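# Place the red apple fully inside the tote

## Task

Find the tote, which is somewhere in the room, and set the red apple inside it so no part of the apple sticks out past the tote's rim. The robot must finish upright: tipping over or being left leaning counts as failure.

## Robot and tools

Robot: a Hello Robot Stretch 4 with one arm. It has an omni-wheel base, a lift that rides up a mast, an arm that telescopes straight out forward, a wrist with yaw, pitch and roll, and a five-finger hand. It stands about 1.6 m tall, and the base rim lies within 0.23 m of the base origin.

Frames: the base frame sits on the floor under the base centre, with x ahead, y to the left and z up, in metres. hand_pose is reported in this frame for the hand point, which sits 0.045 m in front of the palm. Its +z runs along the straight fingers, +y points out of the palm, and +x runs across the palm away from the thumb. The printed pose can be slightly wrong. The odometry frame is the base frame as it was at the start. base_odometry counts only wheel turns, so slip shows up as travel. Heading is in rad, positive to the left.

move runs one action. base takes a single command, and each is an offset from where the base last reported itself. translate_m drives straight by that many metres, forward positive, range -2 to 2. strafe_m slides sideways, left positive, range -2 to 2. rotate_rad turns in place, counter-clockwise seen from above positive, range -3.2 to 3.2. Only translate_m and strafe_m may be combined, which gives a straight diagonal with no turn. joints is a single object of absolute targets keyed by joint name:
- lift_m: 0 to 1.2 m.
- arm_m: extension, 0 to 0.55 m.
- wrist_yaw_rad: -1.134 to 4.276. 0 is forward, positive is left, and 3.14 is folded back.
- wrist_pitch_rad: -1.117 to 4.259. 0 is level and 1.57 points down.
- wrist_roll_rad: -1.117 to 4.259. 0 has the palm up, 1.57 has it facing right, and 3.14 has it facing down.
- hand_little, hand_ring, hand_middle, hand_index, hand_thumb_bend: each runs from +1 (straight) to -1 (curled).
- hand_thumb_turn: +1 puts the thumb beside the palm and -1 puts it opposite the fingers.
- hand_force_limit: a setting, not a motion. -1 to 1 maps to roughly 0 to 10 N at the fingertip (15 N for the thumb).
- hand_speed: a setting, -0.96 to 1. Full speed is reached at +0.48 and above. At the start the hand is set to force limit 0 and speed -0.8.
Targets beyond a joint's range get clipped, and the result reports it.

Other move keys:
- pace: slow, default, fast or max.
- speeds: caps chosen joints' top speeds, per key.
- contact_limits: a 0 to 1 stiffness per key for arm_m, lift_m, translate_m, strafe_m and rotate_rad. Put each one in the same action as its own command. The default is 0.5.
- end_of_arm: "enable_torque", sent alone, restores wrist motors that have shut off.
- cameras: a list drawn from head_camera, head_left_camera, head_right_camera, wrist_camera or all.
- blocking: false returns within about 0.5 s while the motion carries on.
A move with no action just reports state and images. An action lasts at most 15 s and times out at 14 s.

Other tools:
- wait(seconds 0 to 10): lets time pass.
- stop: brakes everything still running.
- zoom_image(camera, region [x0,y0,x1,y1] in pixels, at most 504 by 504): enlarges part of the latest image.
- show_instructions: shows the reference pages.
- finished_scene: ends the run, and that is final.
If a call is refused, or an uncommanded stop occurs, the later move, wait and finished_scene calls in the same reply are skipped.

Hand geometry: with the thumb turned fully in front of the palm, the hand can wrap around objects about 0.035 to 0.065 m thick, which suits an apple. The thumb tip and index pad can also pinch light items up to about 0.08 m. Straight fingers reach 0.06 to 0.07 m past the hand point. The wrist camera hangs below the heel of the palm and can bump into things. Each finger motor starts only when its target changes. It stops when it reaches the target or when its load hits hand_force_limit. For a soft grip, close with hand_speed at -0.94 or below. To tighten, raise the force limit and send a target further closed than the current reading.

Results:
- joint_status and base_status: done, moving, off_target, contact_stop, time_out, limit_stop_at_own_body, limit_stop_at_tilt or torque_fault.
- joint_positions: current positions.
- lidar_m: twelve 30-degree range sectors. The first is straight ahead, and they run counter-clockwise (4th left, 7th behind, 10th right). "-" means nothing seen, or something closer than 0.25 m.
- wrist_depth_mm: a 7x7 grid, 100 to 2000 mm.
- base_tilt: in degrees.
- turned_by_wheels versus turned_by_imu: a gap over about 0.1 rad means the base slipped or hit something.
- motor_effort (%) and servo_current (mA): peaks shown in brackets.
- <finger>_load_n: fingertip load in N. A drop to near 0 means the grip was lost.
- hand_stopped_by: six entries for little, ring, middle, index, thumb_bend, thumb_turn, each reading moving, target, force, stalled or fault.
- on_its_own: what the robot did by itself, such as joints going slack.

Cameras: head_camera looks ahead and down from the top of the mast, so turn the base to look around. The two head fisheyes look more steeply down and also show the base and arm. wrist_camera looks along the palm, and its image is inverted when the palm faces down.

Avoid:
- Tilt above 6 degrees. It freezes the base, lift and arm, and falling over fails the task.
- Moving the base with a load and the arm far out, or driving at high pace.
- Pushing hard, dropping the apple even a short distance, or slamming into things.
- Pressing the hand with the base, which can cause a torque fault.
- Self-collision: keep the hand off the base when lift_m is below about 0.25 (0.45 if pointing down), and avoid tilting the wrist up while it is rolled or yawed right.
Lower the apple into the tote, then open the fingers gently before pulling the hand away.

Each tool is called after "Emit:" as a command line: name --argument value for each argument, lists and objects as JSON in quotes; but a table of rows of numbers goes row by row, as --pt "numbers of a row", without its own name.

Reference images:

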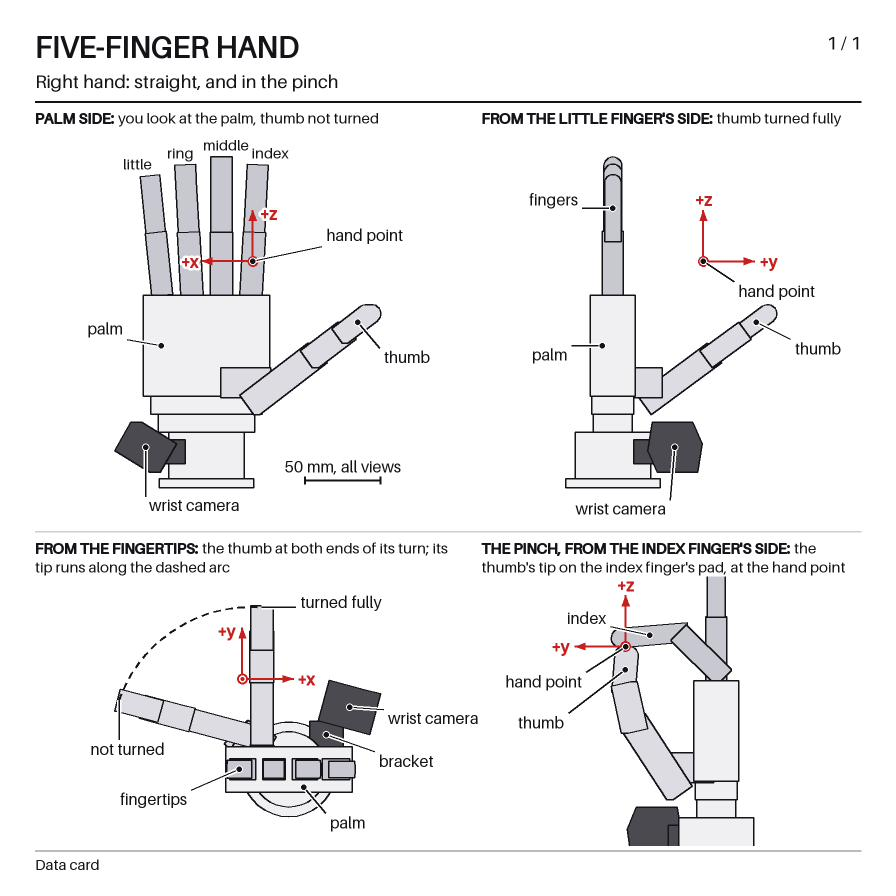

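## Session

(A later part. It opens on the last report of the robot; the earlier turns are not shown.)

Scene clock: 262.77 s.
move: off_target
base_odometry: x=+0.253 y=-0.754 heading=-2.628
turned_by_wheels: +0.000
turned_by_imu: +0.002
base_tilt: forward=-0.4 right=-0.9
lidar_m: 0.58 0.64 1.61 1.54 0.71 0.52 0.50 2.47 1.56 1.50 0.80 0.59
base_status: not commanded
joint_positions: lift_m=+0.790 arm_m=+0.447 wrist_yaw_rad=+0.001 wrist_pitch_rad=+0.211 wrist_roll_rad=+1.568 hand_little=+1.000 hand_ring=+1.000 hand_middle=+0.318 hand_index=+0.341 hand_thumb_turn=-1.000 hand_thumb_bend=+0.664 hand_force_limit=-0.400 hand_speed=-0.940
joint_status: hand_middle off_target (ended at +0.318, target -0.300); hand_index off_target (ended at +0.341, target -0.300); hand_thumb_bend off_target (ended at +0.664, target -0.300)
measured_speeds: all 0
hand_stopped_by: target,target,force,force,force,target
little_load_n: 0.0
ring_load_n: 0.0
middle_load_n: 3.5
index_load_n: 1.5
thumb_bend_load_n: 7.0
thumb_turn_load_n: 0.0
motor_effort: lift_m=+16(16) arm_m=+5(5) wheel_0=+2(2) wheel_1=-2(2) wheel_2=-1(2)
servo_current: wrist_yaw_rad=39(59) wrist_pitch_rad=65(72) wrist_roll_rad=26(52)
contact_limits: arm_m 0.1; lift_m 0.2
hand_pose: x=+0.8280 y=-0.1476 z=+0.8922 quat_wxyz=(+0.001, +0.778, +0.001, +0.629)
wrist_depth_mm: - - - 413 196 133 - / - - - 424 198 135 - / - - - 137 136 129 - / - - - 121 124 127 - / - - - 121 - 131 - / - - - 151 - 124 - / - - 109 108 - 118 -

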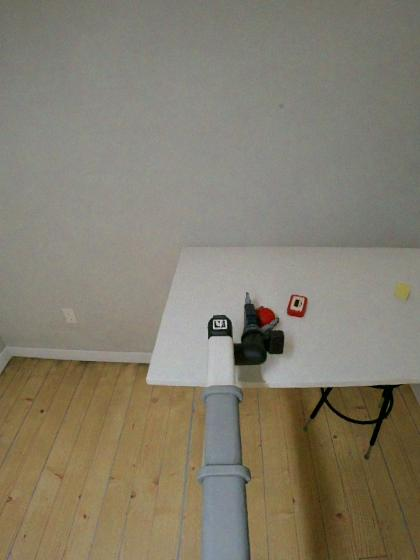

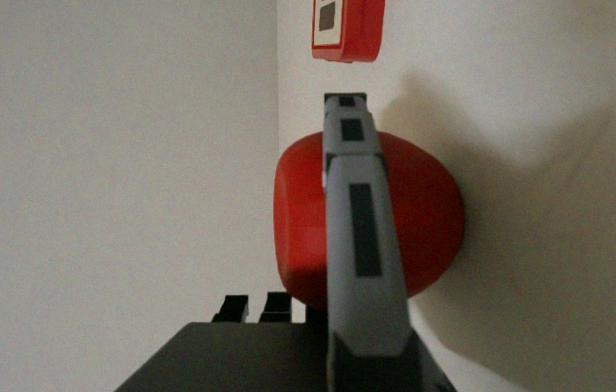

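Emit:
move --joints '{"hand_index": -0.35, "hand_middle": -0.35, "hand_ring": -0.2, "hand_force_limit": -0.1, "hand_thumb_bend": -0.35}' --cameras '["wrist_camera"]'

Emit:
move --joints '{"lift_m": 0.83}' --pace "slow" --cameras '["head_camera", "wrist_camera"]'

Emit:
zoom_image --camera "head_camera" --region '[200, 280, 320, 400]'

Scene clock: 273.73 s.
move: off_target
base_odometry: x=+0.253 y=-0.754 heading=-2.628
turned_by_wheels: +0.000
turned_by_imu: +0.002
base_tilt: forward=-0.4 right=-1.0
lidar_m: 0.58 0.64 1.59 1.54 0.71 0.53 0.48 2.50 1.56 1.49 0.80 0.60
base_status: not commanded
joint_positions: lift_m=+0.790 arm_m=+0.447 wrist_yaw_rad=+0.001 wrist_pitch_rad=+0.211 wrist_roll_rad=+1.568 hand_little=+1.000 hand_ring=+0.081 hand_middle=+0.303 hand_index=+0.319 hand_thumb_turn=-1.000 hand_thumb_bend=+0.665 hand_force_limit=-0.100 hand_speed=-0.940
joint_status: hand_ring off_target (ended at +0.081, target -0.200); hand_middle off_target (ended at +0.303, target -0.350); hand_index off_target (ended at +0.319, target -0.350); hand_thumb_bend off_target (ended at +0.665, target -0.350); the others done
measured_speeds: all 0
hand_stopped_by: target,force,force,force,force,target
little_load_n: 0.0
ring_load_n: 5.0
middle_load_n: 3.0
index_load_n: 3.0
thumb_bend_load_n: 12.0
thumb_turn_load_n: 1.5
motor_effort: lift_m=+16(16) arm_m=+5(5) wheel_0=+2(2) wheel_1=-2(2) wheel_2=-1(2)
servo_current: wrist_yaw_rad=46(65) wrist_pitch_rad=52(72) wrist_roll_rad=33(46)
contact_limits: arm_m 0.1; lift_m 0.2
hand_pose: x=+0.8280 y=-0.1476 z=+0.8923 quat_wxyz=(+0.001, +0.778, +0.001, +0.629)
wrist_depth_mm: - - - 415 197 135 - / - - - 421 198 136 - / - - - 135 134 129 - / - - - 122 124 126 - / - - - 122 - 130 - / - - 166 150 - 125 - / - - 109 108 - 119 -

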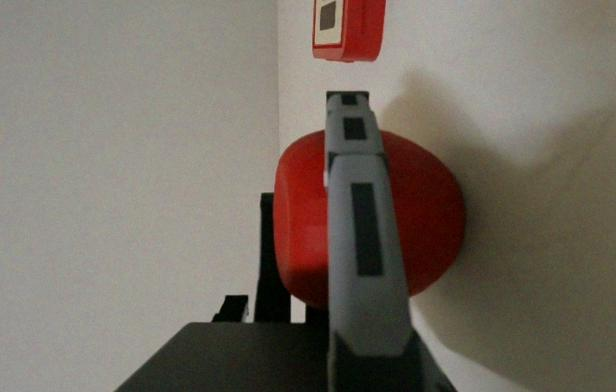

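Scene clock: 274.90 s.
move: done
base_odometry: x=+0.253 y=-0.754 heading=-2.628
turned_by_wheels: +0.000
turned_by_imu: +0.000
base_tilt: forward=-0.5 right=-1.0
lidar_m: 0.56 0.62 1.59 1.53 0.73 0.52 0.51 2.49 1.53 1.49 0.80 0.60
base_status: not commanded
joint_positions: lift_m=+0.830 arm_m=+0.447 wrist_yaw_rad=+0.001 wrist_pitch_rad=+0.211 wrist_roll_rad=+1.568 hand_little=+1.000 hand_ring=+0.081 hand_middle=+0.303 hand_index=+0.319 hand_thumb_turn=-1.000 hand_thumb_bend=+0.665 hand_force_limit=-0.100 hand_speed=-0.940
joint_status: all done
measured_speeds: all 0
hand_stopped_by: target,force,force,force,force,target
little_load_n: 0.0
ring_load_n: 4.0
middle_load_n: 3.0
index_load_n: 3.5
thumb_bend_load_n: 12.0
thumb_turn_load_n: 3.5
motor_effort: lift_m=+27(29) arm_m=+5(5) wheel_0=+2(2) wheel_1=-1(2) wheel_2=-2(2)
servo_current: wrist_yaw_rad=46(59) wrist_pitch_rad=72(72) wrist_roll_rad=20(39)
contact_limits: arm_m 0.1
hand_pose: x=+0.8280 y=-0.1476 z=+0.9314 quat_wxyz=(+0.001, +0.778, +0.001, +0.629)
wrist_depth_mm: - - - 508 251 183 - / - - - 517 248 186 - / - - - 129 134 187 - / - - - 122 124 163 155 / - - - 122 - 171 156 / - - 166 150 - 180 157 / - - 109 108 - 172 -

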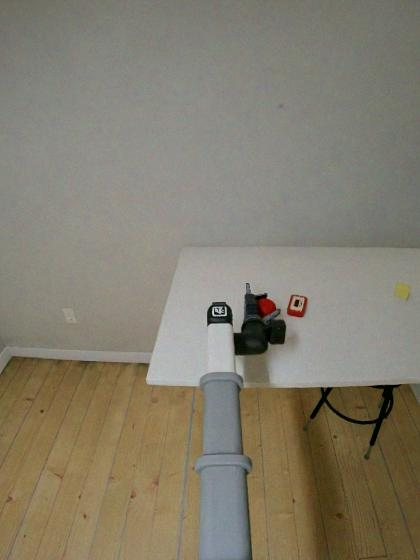

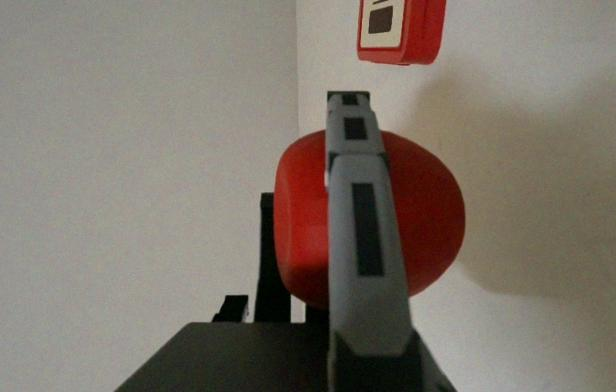

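Scaled by 4.200 from the camera's image (finer frame: 1200x1600).

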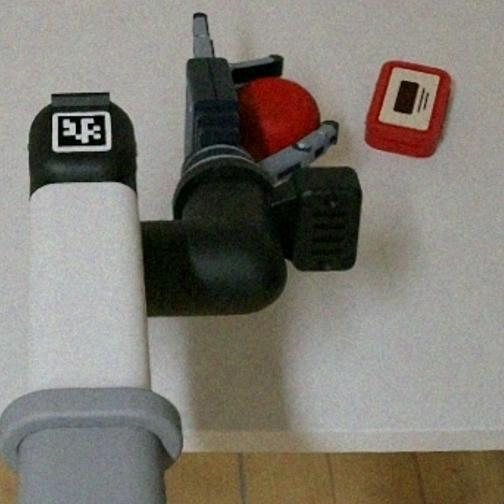

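Emit:
move --joints '{"lift_m": 1.1, "arm_m": 0.03}' --cameras '["head_left_camera", "wrist_camera"]'

Emit:
zoom_image --camera "head_left_camera" --region '[0, 440, 240, 640]'

Scene clock: 287.30 s.
move: done
base_odometry: x=+0.253 y=-0.754 heading=-2.628
turned_by_wheels: +0.000
turned_by_imu: +0.002
base_tilt: forward=-0.4 right=-0.9
lidar_m: 0.59 0.62 1.58 1.56 0.71 0.53 0.51 2.48 1.54 1.50 0.80 0.59
base_status: not commanded
joint_positions: lift_m=+1.100 arm_m=+0.030 wrist_yaw_rad=+0.001 wrist_pitch_rad=+0.211 wrist_roll_rad=+1.568 hand_little=+1.000 hand_ring=+0.081 hand_middle=+0.303 hand_index=+0.319 hand_thumb_turn=-1.000 hand_thumb_bend=+0.665 hand_force_limit=-0.100 hand_speed=-0.940
joint_status: all done
measured_speeds: all 0
hand_stopped_by: target,force,force,force,force,target
little_load_n: 0.0
ring_load_n: 4.5
middle_load_n: 3.0
index_load_n: 3.5
thumb_bend_load_n: 12.0
thumb_turn_load_n: 3.5
motor_effort: lift_m=+27(33) arm_m=-4(7) wheel_0=+2(2) wheel_1=-2(2) wheel_2=-1(2)
servo_current: wrist_yaw_rad=52(65) wrist_pitch_rad=46(72) wrist_roll_rad=33(39)
hand_pose: x=+0.4112 y=-0.1476 z=+1.2014 quat_wxyz=(+0.001, +0.778, +0.001, +0.629)
wrist_depth_mm: - - - - - 559 466 / - - - - - 544 452 / - - - 126 129 554 459 / - - - 122 123 525 466 / - - - 122 - 530 466 / - - 166 150 - 554 469 / - - 109 109 - - 477

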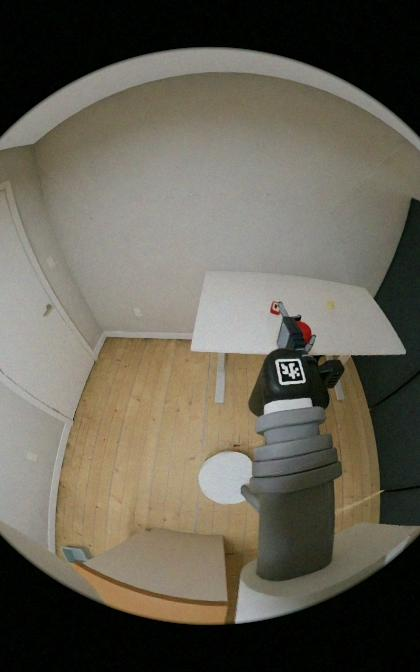

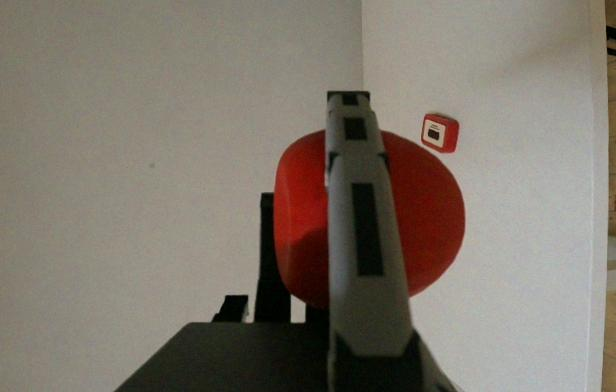

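Scaled by 2.100 from the camera's image (finer frame: 600x960).

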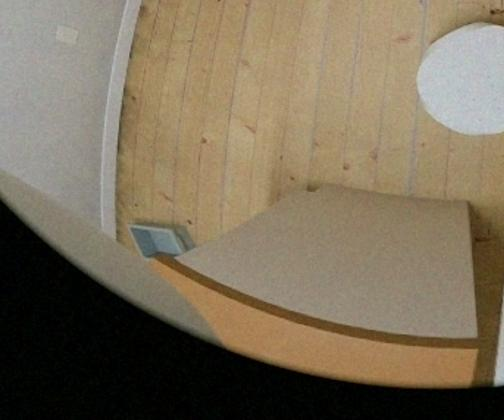

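Emit:
move --base '{"strafe_m": 0.75}' --cameras '[]'

Emit:
move --base '{"rotate_rad": 1.6}' --cameras '["all"]' --pace "slow"

Scene clock: 296.00 s.
move: done
base_odometry: x=+0.622 y=-1.407 heading=-2.628
turned_by_wheels: +0.000
turned_by_imu: +0.002
base_tilt: forward=-0.4 right=-1.0
lidar_m: 1.36 1.12 0.83 0.79 0.88 1.18 0.51 0.48 0.73 2.24 0.83 0.81
base_status: done
joint_positions: lift_m=+1.100 arm_m=+0.030 wrist_yaw_rad=+0.001 wrist_pitch_rad=+0.211 wrist_roll_rad=+1.568 hand_little=+1.000 hand_ring=+0.081 hand_middle=+0.303 hand_index=+0.319 hand_thumb_turn=-1.000 hand_thumb_bend=+0.665 hand_force_limit=-0.100 hand_speed=-0.940
joint_status: not commanded
measured_speeds: all 0
hand_stopped_by: target,force,force,force,force,target
little_load_n: 0.0
ring_load_n: 4.5
middle_load_n: 3.0
index_load_n: 4.0
thumb_bend_load_n: 11.5
thumb_turn_load_n: 3.5
motor_effort: lift_m=+26(27) arm_m=-4(4) wheel_0=-1(11) wheel_1=-2(14) wheel_2=+0(3)
servo_current: wrist_yaw_rad=52(59) wrist_pitch_rad=59(72) wrist_roll_rad=39(46)
hand_pose: x=+0.4112 y=-0.1476 z=+1.2014 quat_wxyz=(+0.001, +0.778, +0.001, +0.629)
wrist_depth_mm: - - - - 1078 - 1308 / - - - - - - 1281 / - - - 126 126 - 1366 / - - - 123 123 - 1366 / - - - 123 - - 1366 / - - 166 149 - - 1336 / - - 109 108 - - 1366

Scene clock: 298.90 s.
move: done
base_odometry: x=+0.622 y=-1.407 heading=-1.029
turned_by_wheels: +1.600
turned_by_imu: +1.577
base_tilt: forward=-0.5 right=-0.9
lidar_m: 0.81 0.86 1.11 0.53 0.50 0.74 2.24 0.83 0.80 1.38 1.09 0.81
base_status: done
joint_positions: lift_m=+1.100 arm_m=+0.030 wrist_yaw_rad=+0.001 wrist_pitch_rad=+0.211 wrist_roll_rad=+1.568 hand_little=+1.000 hand_ring=+0.081 hand_middle=+0.303 hand_index=+0.319 hand_thumb_turn=-1.000 hand_thumb_bend=+0.665 hand_force_limit=-0.100 hand_speed=-0.940
joint_status: not commanded
measured_speeds: all 0
hand_stopped_by: target,force,force,force,force,target
little_load_n: 0.0
ring_load_n: 4.0
middle_load_n: 3.0
index_load_n: 4.0
thumb_bend_load_n: 12.0
thumb_turn_load_n: 3.5
motor_effort: lift_m=+26(26) arm_m=-4(4) wheel_0=-3(6) wheel_1=+1(9) wheel_2=-3(7)
servo_current: wrist_yaw_rad=52(65) wrist_pitch_rad=65(72) wrist_roll_rad=46(46)
hand_pose: x=+0.4112 y=-0.1476 z=+1.2014 quat_wxyz=(+0.001, +0.778, +0.001, +0.629)
wrist_depth_mm: 508 525 549 564 - - - / 504 525 549 574 - - - / 535 544 574 131 126 - - / 530 554 574 122 123 - - / 535 559 585 123 - - - / 539 569 580 150 - - - / 544 549 109 109 - - -
pictures: head_camera, head_left_camera, head_right_camera, wrist_camera

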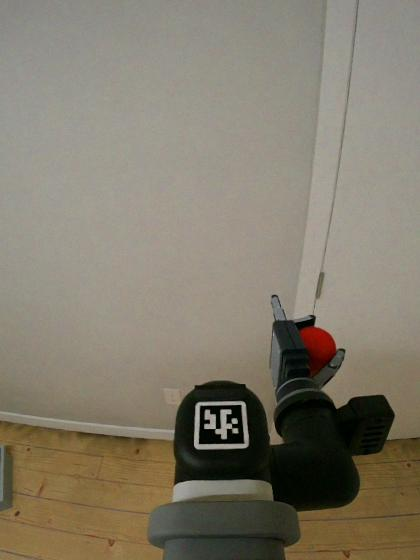

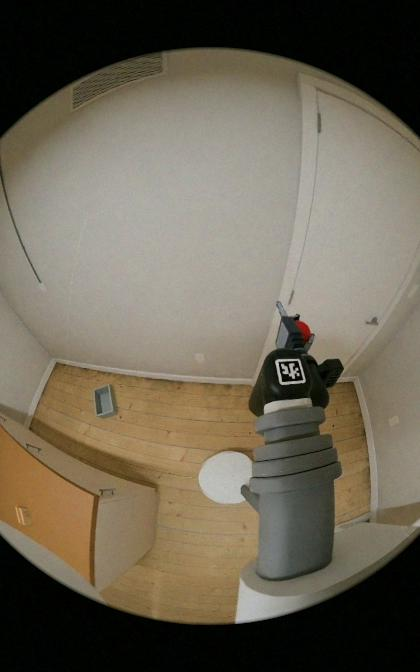

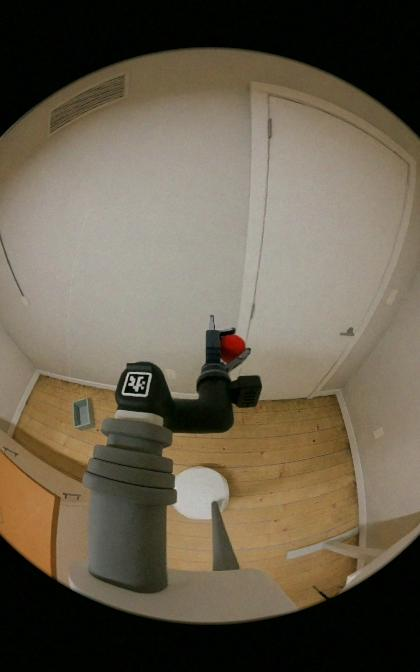

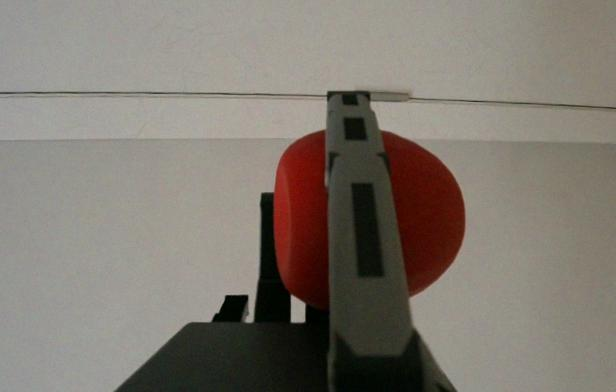

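Emit:
move --base '{"rotate_rad": 1.25}' --cameras '["all"]' --pace "slow"

Emit:
zoom_image --camera "head_camera" --region '[0, 200, 420, 560]'

Scene clock: 307.93 s.
move: done
base_odometry: x=+0.622 y=-1.407 heading=+0.221
turned_by_wheels: +1.249
turned_by_imu: +1.229
base_tilt: forward=-0.4 right=-1.0
lidar_m: 1.13 0.51 0.56 2.24 1.32 0.82 0.99 1.37 0.93 0.80 0.81 0.98
base_status: done
joint_positions: lift_m=+1.100 arm_m=+0.030 wrist_yaw_rad=+0.001 wrist_pitch_rad=+0.211 wrist_roll_rad=+1.568 hand_little=+1.000 hand_ring=+0.081 hand_middle=+0.303 hand_index=+0.319 hand_thumb_turn=-1.000 hand_thumb_bend=+0.665 hand_force_limit=-0.100 hand_speed=-0.940
joint_status: not commanded
measured_speeds: all 0
hand_stopped_by: target,force,force,force,force,target
little_load_n: 0.0
ring_load_n: 4.5
middle_load_n: 3.0
index_load_n: 3.5
thumb_bend_load_n: 12.0
thumb_turn_load_n: 3.5
motor_effort: lift_m=+26(26) arm_m=-4(4) wheel_0=-3(7) wheel_1=-3(10) wheel_2=-3(7)
servo_current: wrist_yaw_rad=39(59) wrist_pitch_rad=65(72) wrist_roll_rad=26(46)
hand_pose: x=+0.4112 y=-0.1476 z=+1.2014 quat_wxyz=(+0.001, +0.778, +0.001, +0.629)
wrist_depth_mm: - - - - - - - / - - - - - - - / - - - 125 125 1708 1464 / - - - 122 124 135 1464 / - - - 123 - 1661 1464 / - - - 151 - - 1464 / - - 109 109 - - 1464
pictures: head_camera, head_left_camera, head_right_camera, wrist_camera

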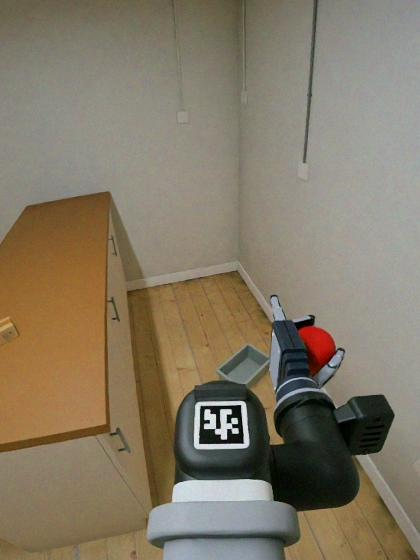

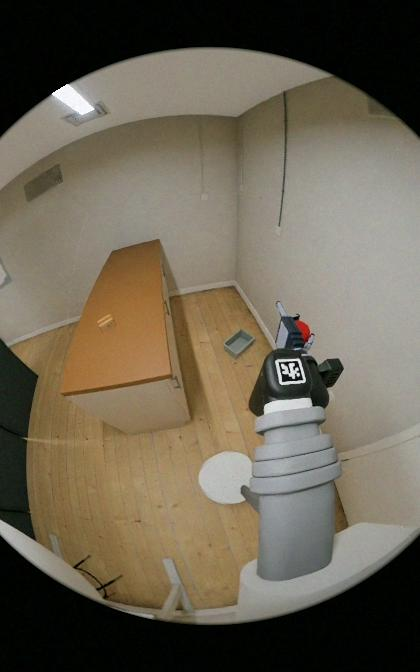

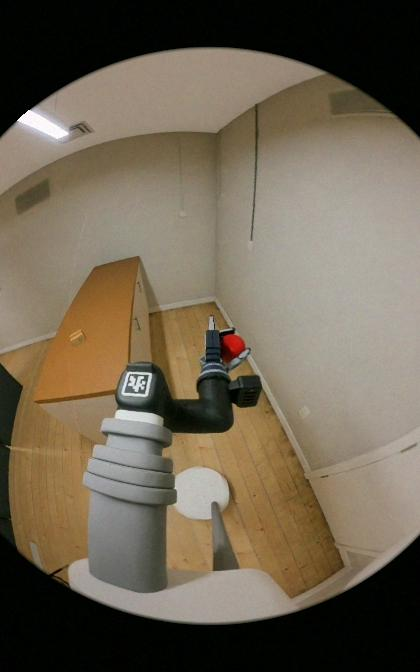

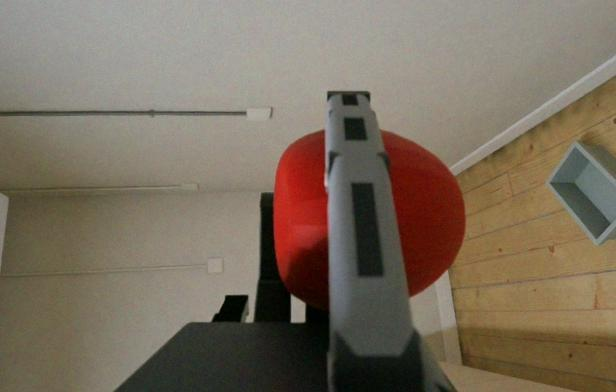

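Scaled by 1.200 from the camera's image (finer frame: 1200x1600).

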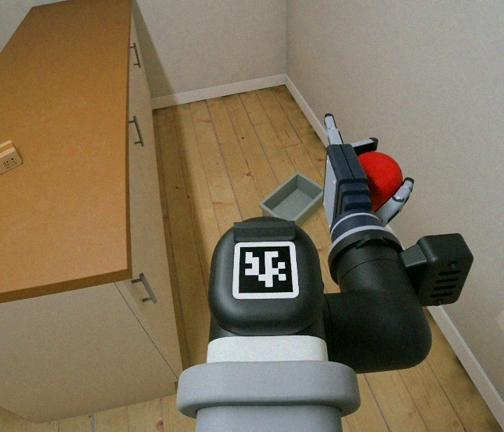

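Emit:
move --base '{"rotate_rad": 0.13}' --cameras '[]' --pace "slow"

Emit:
move --base '{"strafe_m": -0.15, "translate_m": 0.1}' --joints '{"wrist_pitch_rad": 0.8}' --speeds '{"wrist_pitch_rad": 0.6}' --cameras '["all"]'

Scene clock: 376.90 s.
move: done
base_odometry: x=+0.622 y=-1.407 heading=+0.350
turned_by_wheels: +0.130
turned_by_imu: +0.132
base_tilt: forward=-0.4 right=-1.0
lidar_m: 1.12 0.48 0.61 2.23 1.03 0.81 1.38 1.38 0.89 0.80 0.81 1.05
base_status: done
joint_positions: lift_m=+1.100 arm_m=+0.030 wrist_yaw_rad=+0.001 wrist_pitch_rad=+0.211 wrist_roll_rad=+1.568 hand_little=+1.000 hand_ring=+0.081 hand_middle=+0.303 hand_index=+0.319 hand_thumb_turn=-1.000 hand_thumb_bend=+0.665 hand_force_limit=-0.100 hand_speed=-0.940
joint_status: not commanded
measured_speeds: all 0
hand_stopped_by: target,force,force,force,force,target
little_load_n: 0.0
ring_load_n: 4.0
middle_load_n: 3.0
index_load_n: 3.5
thumb_bend_load_n: 12.0
thumb_turn_load_n: 3.5
motor_effort: lift_m=+26(26) arm_m=-4(4) wheel_0=-2(6) wheel_1=-3(9) wheel_2=-1(7)
servo_current: wrist_yaw_rad=52(59) wrist_pitch_rad=59(65) wrist_roll_rad=26(39)
hand_pose: x=+0.4112 y=-0.1476 z=+1.2014 quat_wxyz=(+0.001, +0.778, +0.001, +0.629)
wrist_depth_mm: - - - - - - - / - - - - - - 1430 / - - - 135 126 1808 1397 / - - - 122 124 136 1430 / - - - 123 - 1661 1464 / - - 193 151 - - 1464 / - - 109 109 - - 1078

Scene clock: 378.87 s.
move: done
base_odometry: x=+0.767 y=-1.514 heading=+0.350
turned_by_wheels: +0.000
turned_by_imu: -0.003
base_tilt: forward=-0.4 right=-1.0
lidar_m: 1.04 0.53 0.51 2.39 1.20 0.98 1.46 1.11 0.71 0.64 0.67 0.85
base_status: done
joint_positions: lift_m=+1.100 arm_m=+0.030 wrist_yaw_rad=+0.001 wrist_pitch_rad=+0.799 wrist_roll_rad=+1.568 hand_little=+1.000 hand_ring=+0.081 hand_middle=+0.303 hand_index=+0.319 hand_thumb_turn=-1.000 hand_thumb_bend=+0.665 hand_force_limit=-0.100 hand_speed=-0.940
joint_status: all done
measured_speeds: all 0
hand_stopped_by: target,force,force,force,force,target
little_load_n: 0.0
ring_load_n: 4.5
middle_load_n: 3.5
index_load_n: 4.0
thumb_bend_load_n: 11.5
thumb_turn_load_n: 3.5
motor_effort: lift_m=+26(26) arm_m=-4(4) wheel_0=+0(10) wheel_1=-2(11) wheel_2=-2(7)
servo_current: wrist_yaw_rad=52(59) wrist_pitch_rad=39(78) wrist_roll_rad=39(46)
hand_pose: x=+0.3335 y=-0.1476 z=+1.0977 quat_wxyz=(+0.000, +0.926, +0.001, +0.376)
wrist_depth_mm: - - - - - - 1025 / - - - - 1281 1205 1042 / - - - 133 126 1160 1025 / - - - 122 124 1098 1042 / - - - 122 - 1098 1025 / - - - 151 - - 991 / - - 109 109 - - 1042
pictures: head_camera, head_left_camera, head_right_camera, wrist_camera

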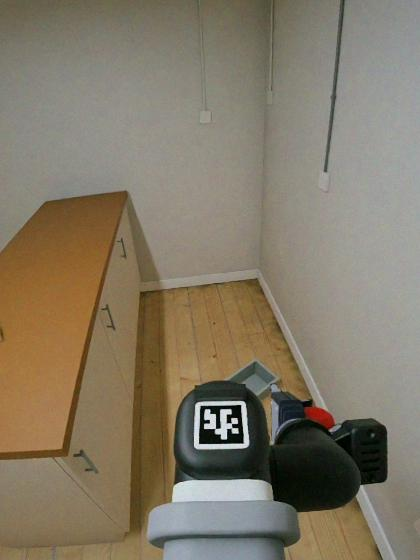

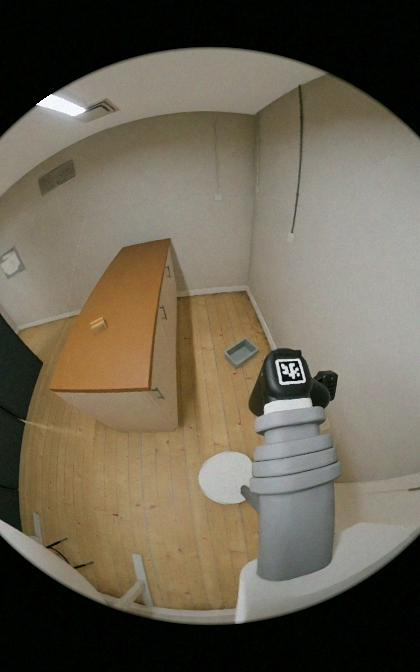

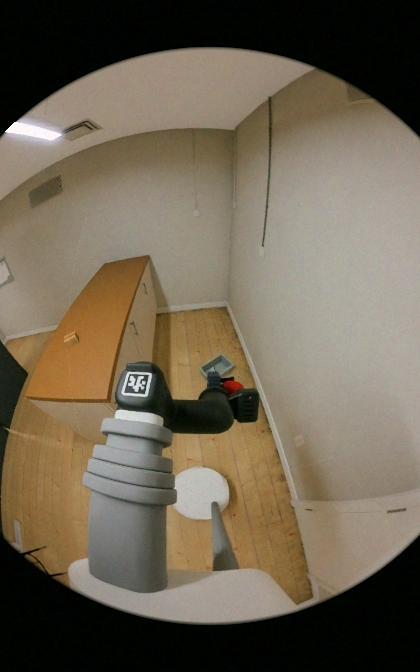

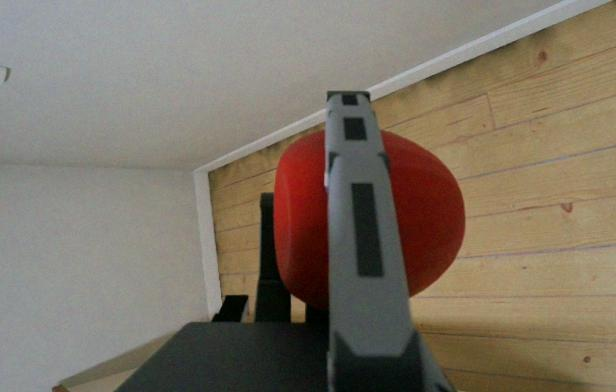

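Emit:
move --base '{"rotate_rad": 0.18}' --joints '{"wrist_pitch_rad": 1.35}' --speeds '{"wrist_pitch_rad": 0.6}' --pace "slow" --cameras '["all"]'

Scene clock: 393.00 s.
move: done
base_odometry: x=+0.767 y=-1.514 heading=+0.529
turned_by_wheels: +0.180
turned_by_imu: +0.179
base_tilt: forward=-0.5 right=-0.9
lidar_m: 1.00 0.50 0.63 2.39 0.99 0.99 1.46 0.89 0.67 0.66 0.71 0.99
base_status: done
joint_positions: lift_m=+1.100 arm_m=+0.030 wrist_yaw_rad=+0.001 wrist_pitch_rad=+1.348 wrist_roll_rad=+1.568 hand_little=+1.000 hand_ring=+0.081 hand_middle=+0.303 hand_index=+0.319 hand_thumb_turn=-1.000 hand_thumb_bend=+0.665 hand_force_limit=-0.100 hand_speed=-0.940
joint_status: all done
measured_speeds: all 0
hand_stopped_by: target,force,force,force,force,target
little_load_n: 0.0
ring_load_n: 4.5
middle_load_n: 3.5
index_load_n: 4.0
thumb_bend_load_n: 11.5
thumb_turn_load_n: 2.5
motor_effort: lift_m=+26(26) arm_m=-4(4) wheel_0=-3(6) wheel_1=-3(7) wheel_2=+1(7)
servo_current: wrist_yaw_rad=46(59) wrist_pitch_rad=52(98) wrist_roll_rad=33(39)
hand_pose: x=+0.2202 y=-0.1477 z=+1.0551 quat_wxyz=(+0.000, +0.994, +0.001, +0.111)
wrist_depth_mm: - - 1308 1255 1160 1098 1060 / 1464 1430 1336 1229 1160 1118 1060 / 1499 1366 1281 1255 126 1118 1060 / 1499 1366 1336 122 124 854 917 / 1537 1430 1308 123 - 917 891 / 1537 1397 1336 151 - - 1060 / 1078 1078 109 109 - - 1042
pictures: head_camera, head_left_camera, head_right_camera, wrist_camera

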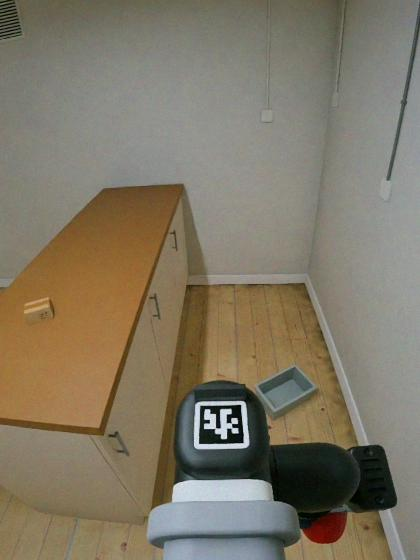

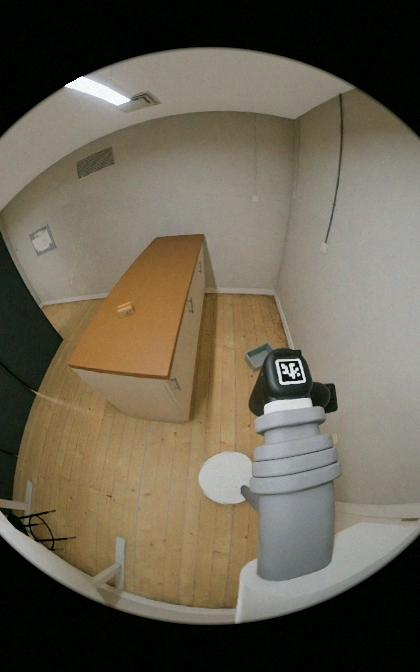

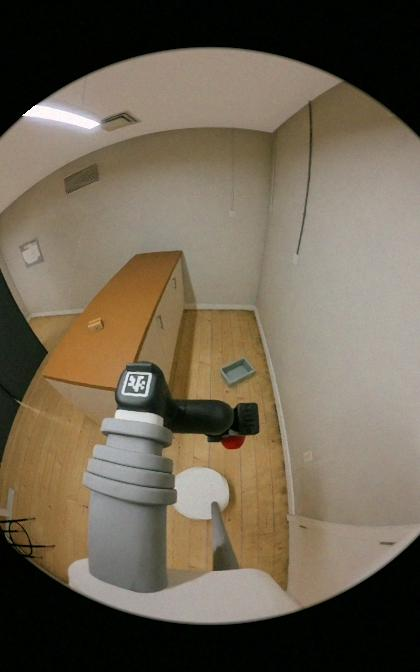

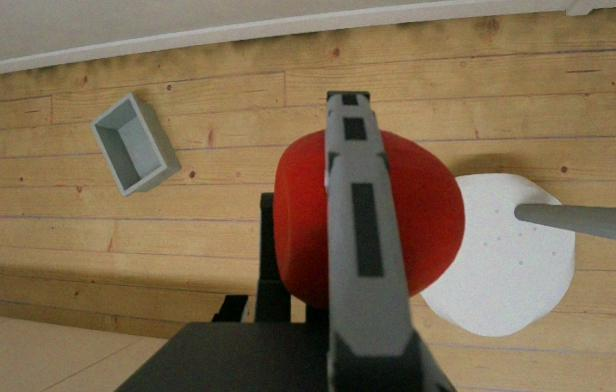

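Emit:
zoom_image --camera "wrist_camera" --region '[70, 70, 210, 220]'

Scaled by 3.360.

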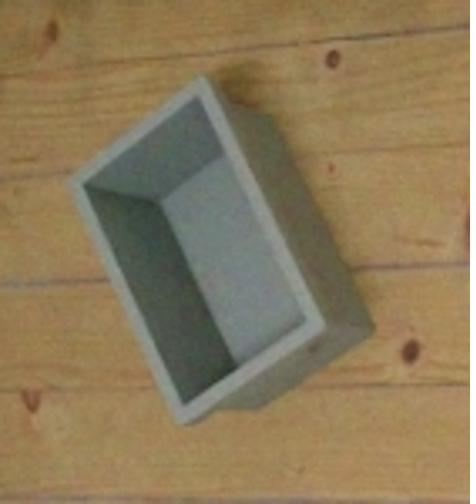

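Emit:
move --joints '{"arm_m": 0.3, "wrist_yaw_rad": -1.047, "wrist_pitch_rad": 0.8, "lift_m": 1.0}' --speeds '{"wrist_pitch_rad": 0.6, "wrist_yaw_rad": 0.5, "arm_m": 0.2}' --cameras '["head_camera", "wrist_camera"]'

Scene clock: 508.77 s.
move: done
base_odometry: x=+0.767 y=-1.514 heading=+0.529
turned_by_wheels: +0.000
turned_by_imu: +0.002
base_tilt: forward=-0.5 right=-1.0
lidar_m: 1.01 0.50 0.63 2.40 0.99 1.00 1.44 0.87 0.68 0.66 0.70 0.97
base_status: not commanded
joint_positions: lift_m=+1.000 arm_m=+0.300 wrist_yaw_rad=-1.045 wrist_pitch_rad=+0.811 wrist_roll_rad=+1.568 hand_little=+1.000 hand_ring=+0.081 hand_middle=+0.303 hand_index=+0.319 hand_thumb_turn=-1.000 hand_thumb_bend=+0.665 hand_force_limit=-0.100 hand_speed=-0.940
joint_status: all done
measured_speeds: all 0
hand_stopped_by: target,force,force,force,force,target
little_load_n: 0.0
ring_load_n: 4.5
middle_load_n: 3.5
index_load_n: 4.0
thumb_bend_load_n: 12.0
thumb_turn_load_n: 3.5
motor_effort: lift_m=+17(26) arm_m=+4(8) wheel_0=-3(3) wheel_1=-3(3) wheel_2=+2(2)
servo_current: wrist_yaw_rad=46(72) wrist_pitch_rad=59(111) wrist_roll_rad=13(39)
hand_pose: x=+0.4084 y=-0.1867 z=+0.9968 quat_wxyz=(+0.185, +0.805, -0.463, +0.321)
wrist_depth_mm: 484 549 591 - - 1042 960 / 508 580 - - - 1060 931 / 539 591 - 126 126 1060 946 / 580 - - 122 124 1008 931 / 609 - - 122 - 1008 946 / - - 166 149 - - 946 / - - 109 108 - - 946

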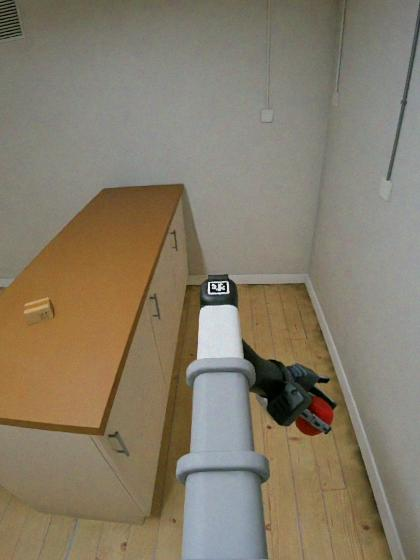

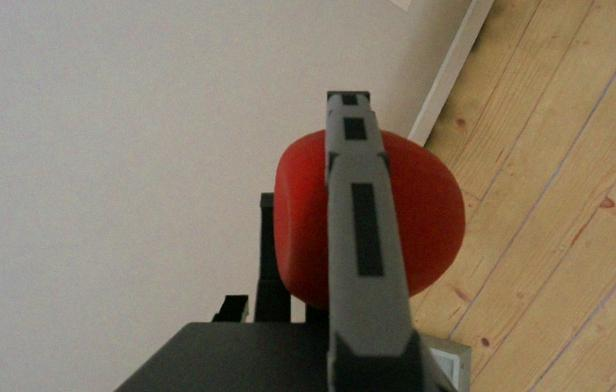

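Emit:
move --base '{"translate_m": 0.35, "strafe_m": -0.1}' --joints '{"wrist_pitch_rad": 1.3, "lift_m": 0.75}' --speeds '{"wrist_pitch_rad": 0.6}' --cameras '["all"]'

Scene clock: 515.43 s.
move: done
base_odometry: x=+1.120 y=-1.423 heading=+0.530
turned_by_wheels: +0.000
turned_by_imu: +0.002
base_tilt: forward=-0.5 right=-0.9
lidar_m: 1.35 0.50 0.37 0.40 1.48 1.29 1.79 0.79 0.59 0.57 0.62 0.64
base_status: done
joint_positions: lift_m=+0.750 arm_m=+0.300 wrist_yaw_rad=-1.045 wrist_pitch_rad=+1.298 wrist_roll_rad=+1.568 hand_little=+1.000 hand_ring=+0.081 hand_middle=+0.303 hand_index=+0.319 hand_thumb_turn=-1.000 hand_thumb_bend=+0.665 hand_force_limit=-0.100 hand_speed=-0.940
joint_status: all done
measured_speeds: all 0
hand_stopped_by: target,force,force,force,force,target
little_load_n: 0.0
ring_load_n: 4.5
middle_load_n: 3.5
index_load_n: 4.0
thumb_bend_load_n: 11.5
thumb_turn_load_n: 3.0
motor_effort: lift_m=+17(19) arm_m=+4(5) wheel_0=-1(9) wheel_1=+3(7) wheel_2=+1(12)
servo_current: wrist_yaw_rad=46(59) wrist_pitch_rad=39(72) wrist_roll_rad=33(39)
hand_pose: x=+0.3582 y=-0.1002 z=+0.7070 quat_wxyz=(+0.068, +0.859, -0.494, +0.118)
wrist_depth_mm: 508 574 - 891 831 591 569 / 549 - 946 904 842 597 564 / 574 - 946 891 129 661 569 / - - 960 122 123 759 741 / - 991 946 122 - 768 750 / - 1025 208 150 - - 750 / - 1025 109 108 - - 750
pictures: head_camera, head_left_camera, head_right_camera, wrist_camera

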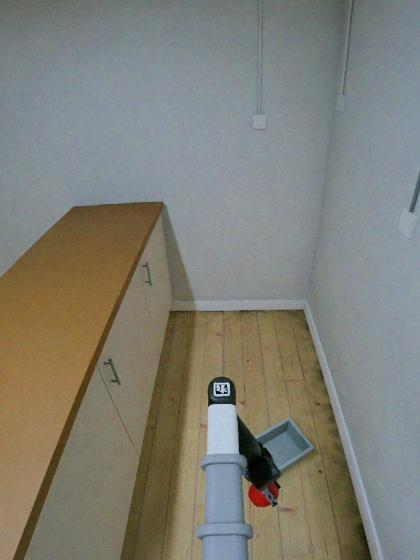

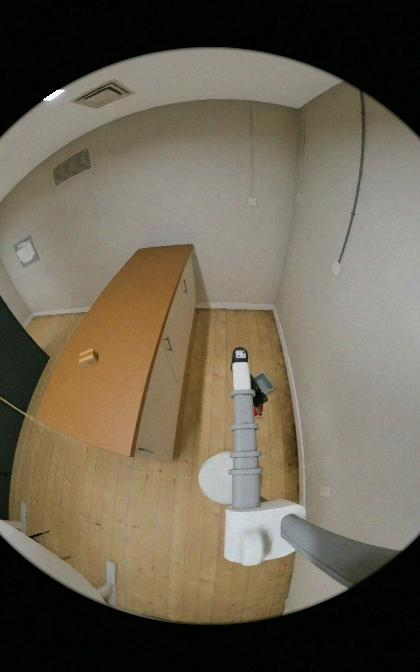

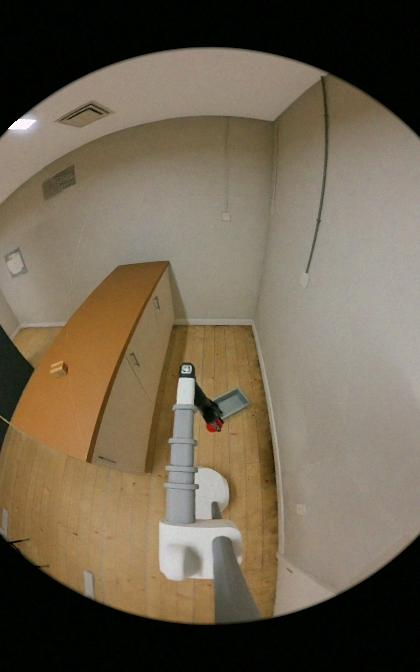

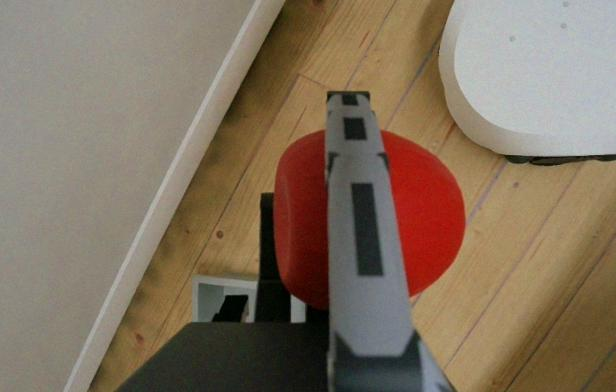

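Emit:
zoom_image --camera "head_camera" --region '[200, 370, 340, 520]'

Emit:
zoom_image --camera "wrist_camera" --region '[150, 240, 350, 392]'

Scaled by 3.360 from the camera's image (finer frame: 1200x1600).

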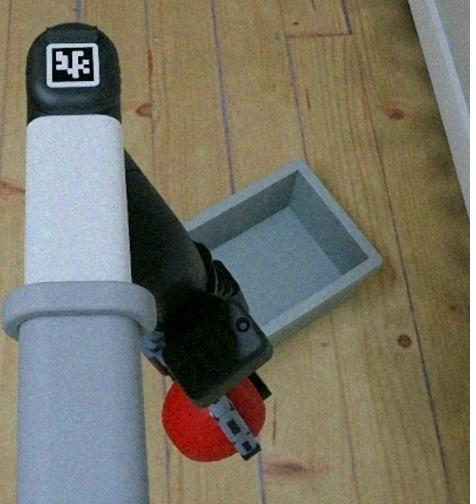

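Scaled by 2.520.

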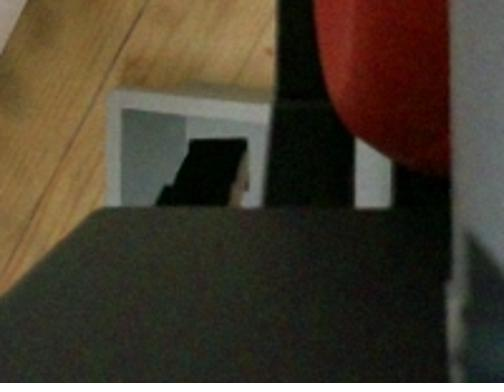

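Emit:
move --joints '{"wrist_yaw_rad": 0, "lift_m": 0.55}' --speeds '{"wrist_yaw_rad": 0.6}' --cameras '["all"]'

Emit:
zoom_image --camera "wrist_camera" --region '[0, 0, 300, 300]'

Scene clock: 564.23 s.
move: done
base_odometry: x=+1.120 y=-1.423 heading=+0.530
turned_by_wheels: +0.000
turned_by_imu: +0.001
base_tilt: forward=-0.4 right=-0.9
lidar_m: 1.38 0.53 0.37 0.35 1.47 1.32 1.79 0.80 0.58 0.57 0.61 0.64
base_status: not commanded
joint_positions: lift_m=+0.550 arm_m=+0.300 wrist_yaw_rad=-0.002 wrist_pitch_rad=+1.298 wrist_roll_rad=+1.568 hand_little=+1.000 hand_ring=+0.081 hand_middle=+0.303 hand_index=+0.319 hand_thumb_turn=-1.000 hand_thumb_bend=+0.665 hand_force_limit=-0.100 hand_speed=-0.940
joint_status: all done
measured_speeds: all 0
hand_stopped_by: target,force,force,force,force,target
little_load_n: 0.0
ring_load_n: 4.5
middle_load_n: 3.5
index_load_n: 4.0
thumb_bend_load_n: 11.5
thumb_turn_load_n: 3.0
motor_effort: lift_m=+17(20) arm_m=+4(4) wheel_0=+0(1) wheel_1=+3(3) wheel_2=+1(1)
servo_current: wrist_yaw_rad=52(78) wrist_pitch_rad=26(52) wrist_roll_rad=33(46)
hand_pose: x=+0.5007 y=-0.1477 z=+0.5070 quat_wxyz=(+0.000, +0.991, +0.000, +0.136)
wrist_depth_mm: 866 809 732 691 640 609 574 / 878 809 741 676 634 609 569 / 866 809 - 128 129 603 574 / 878 809 750 122 123 591 574 / 878 788 741 122 - 597 569 / 878 809 750 150 - 597 574 / 866 820 109 108 - - 569
pictures: head_camera, head_left_camera, head_right_camera, wrist_camera

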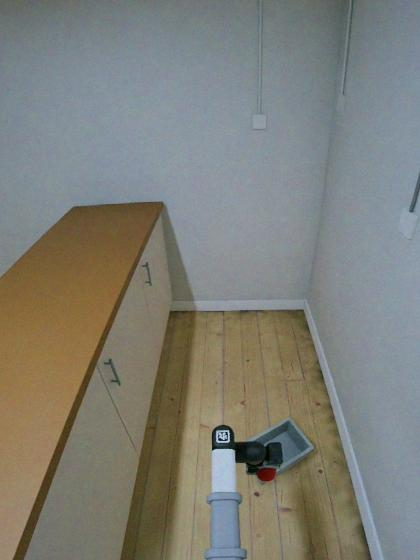

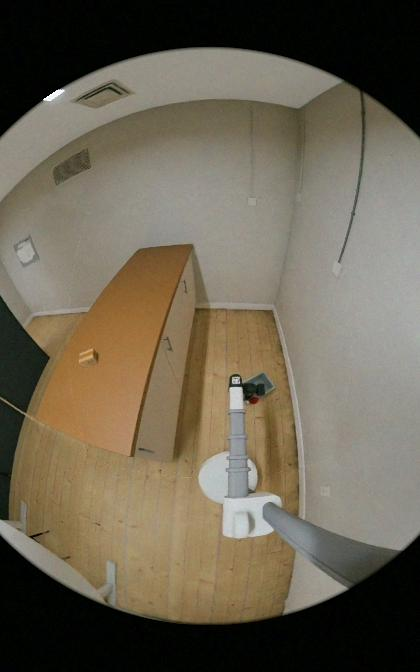

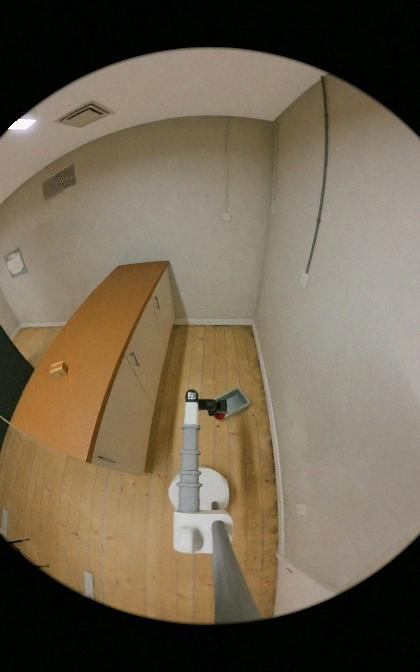

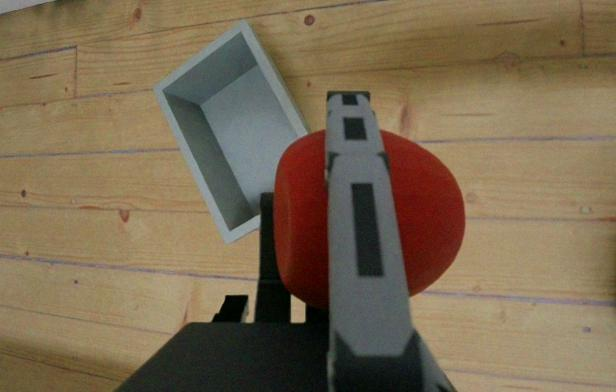

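Scaled by 1.680.

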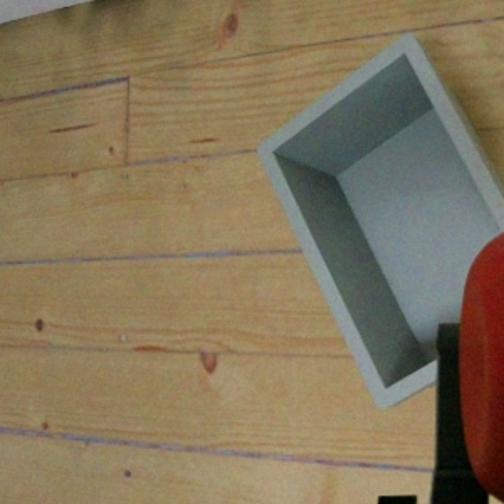

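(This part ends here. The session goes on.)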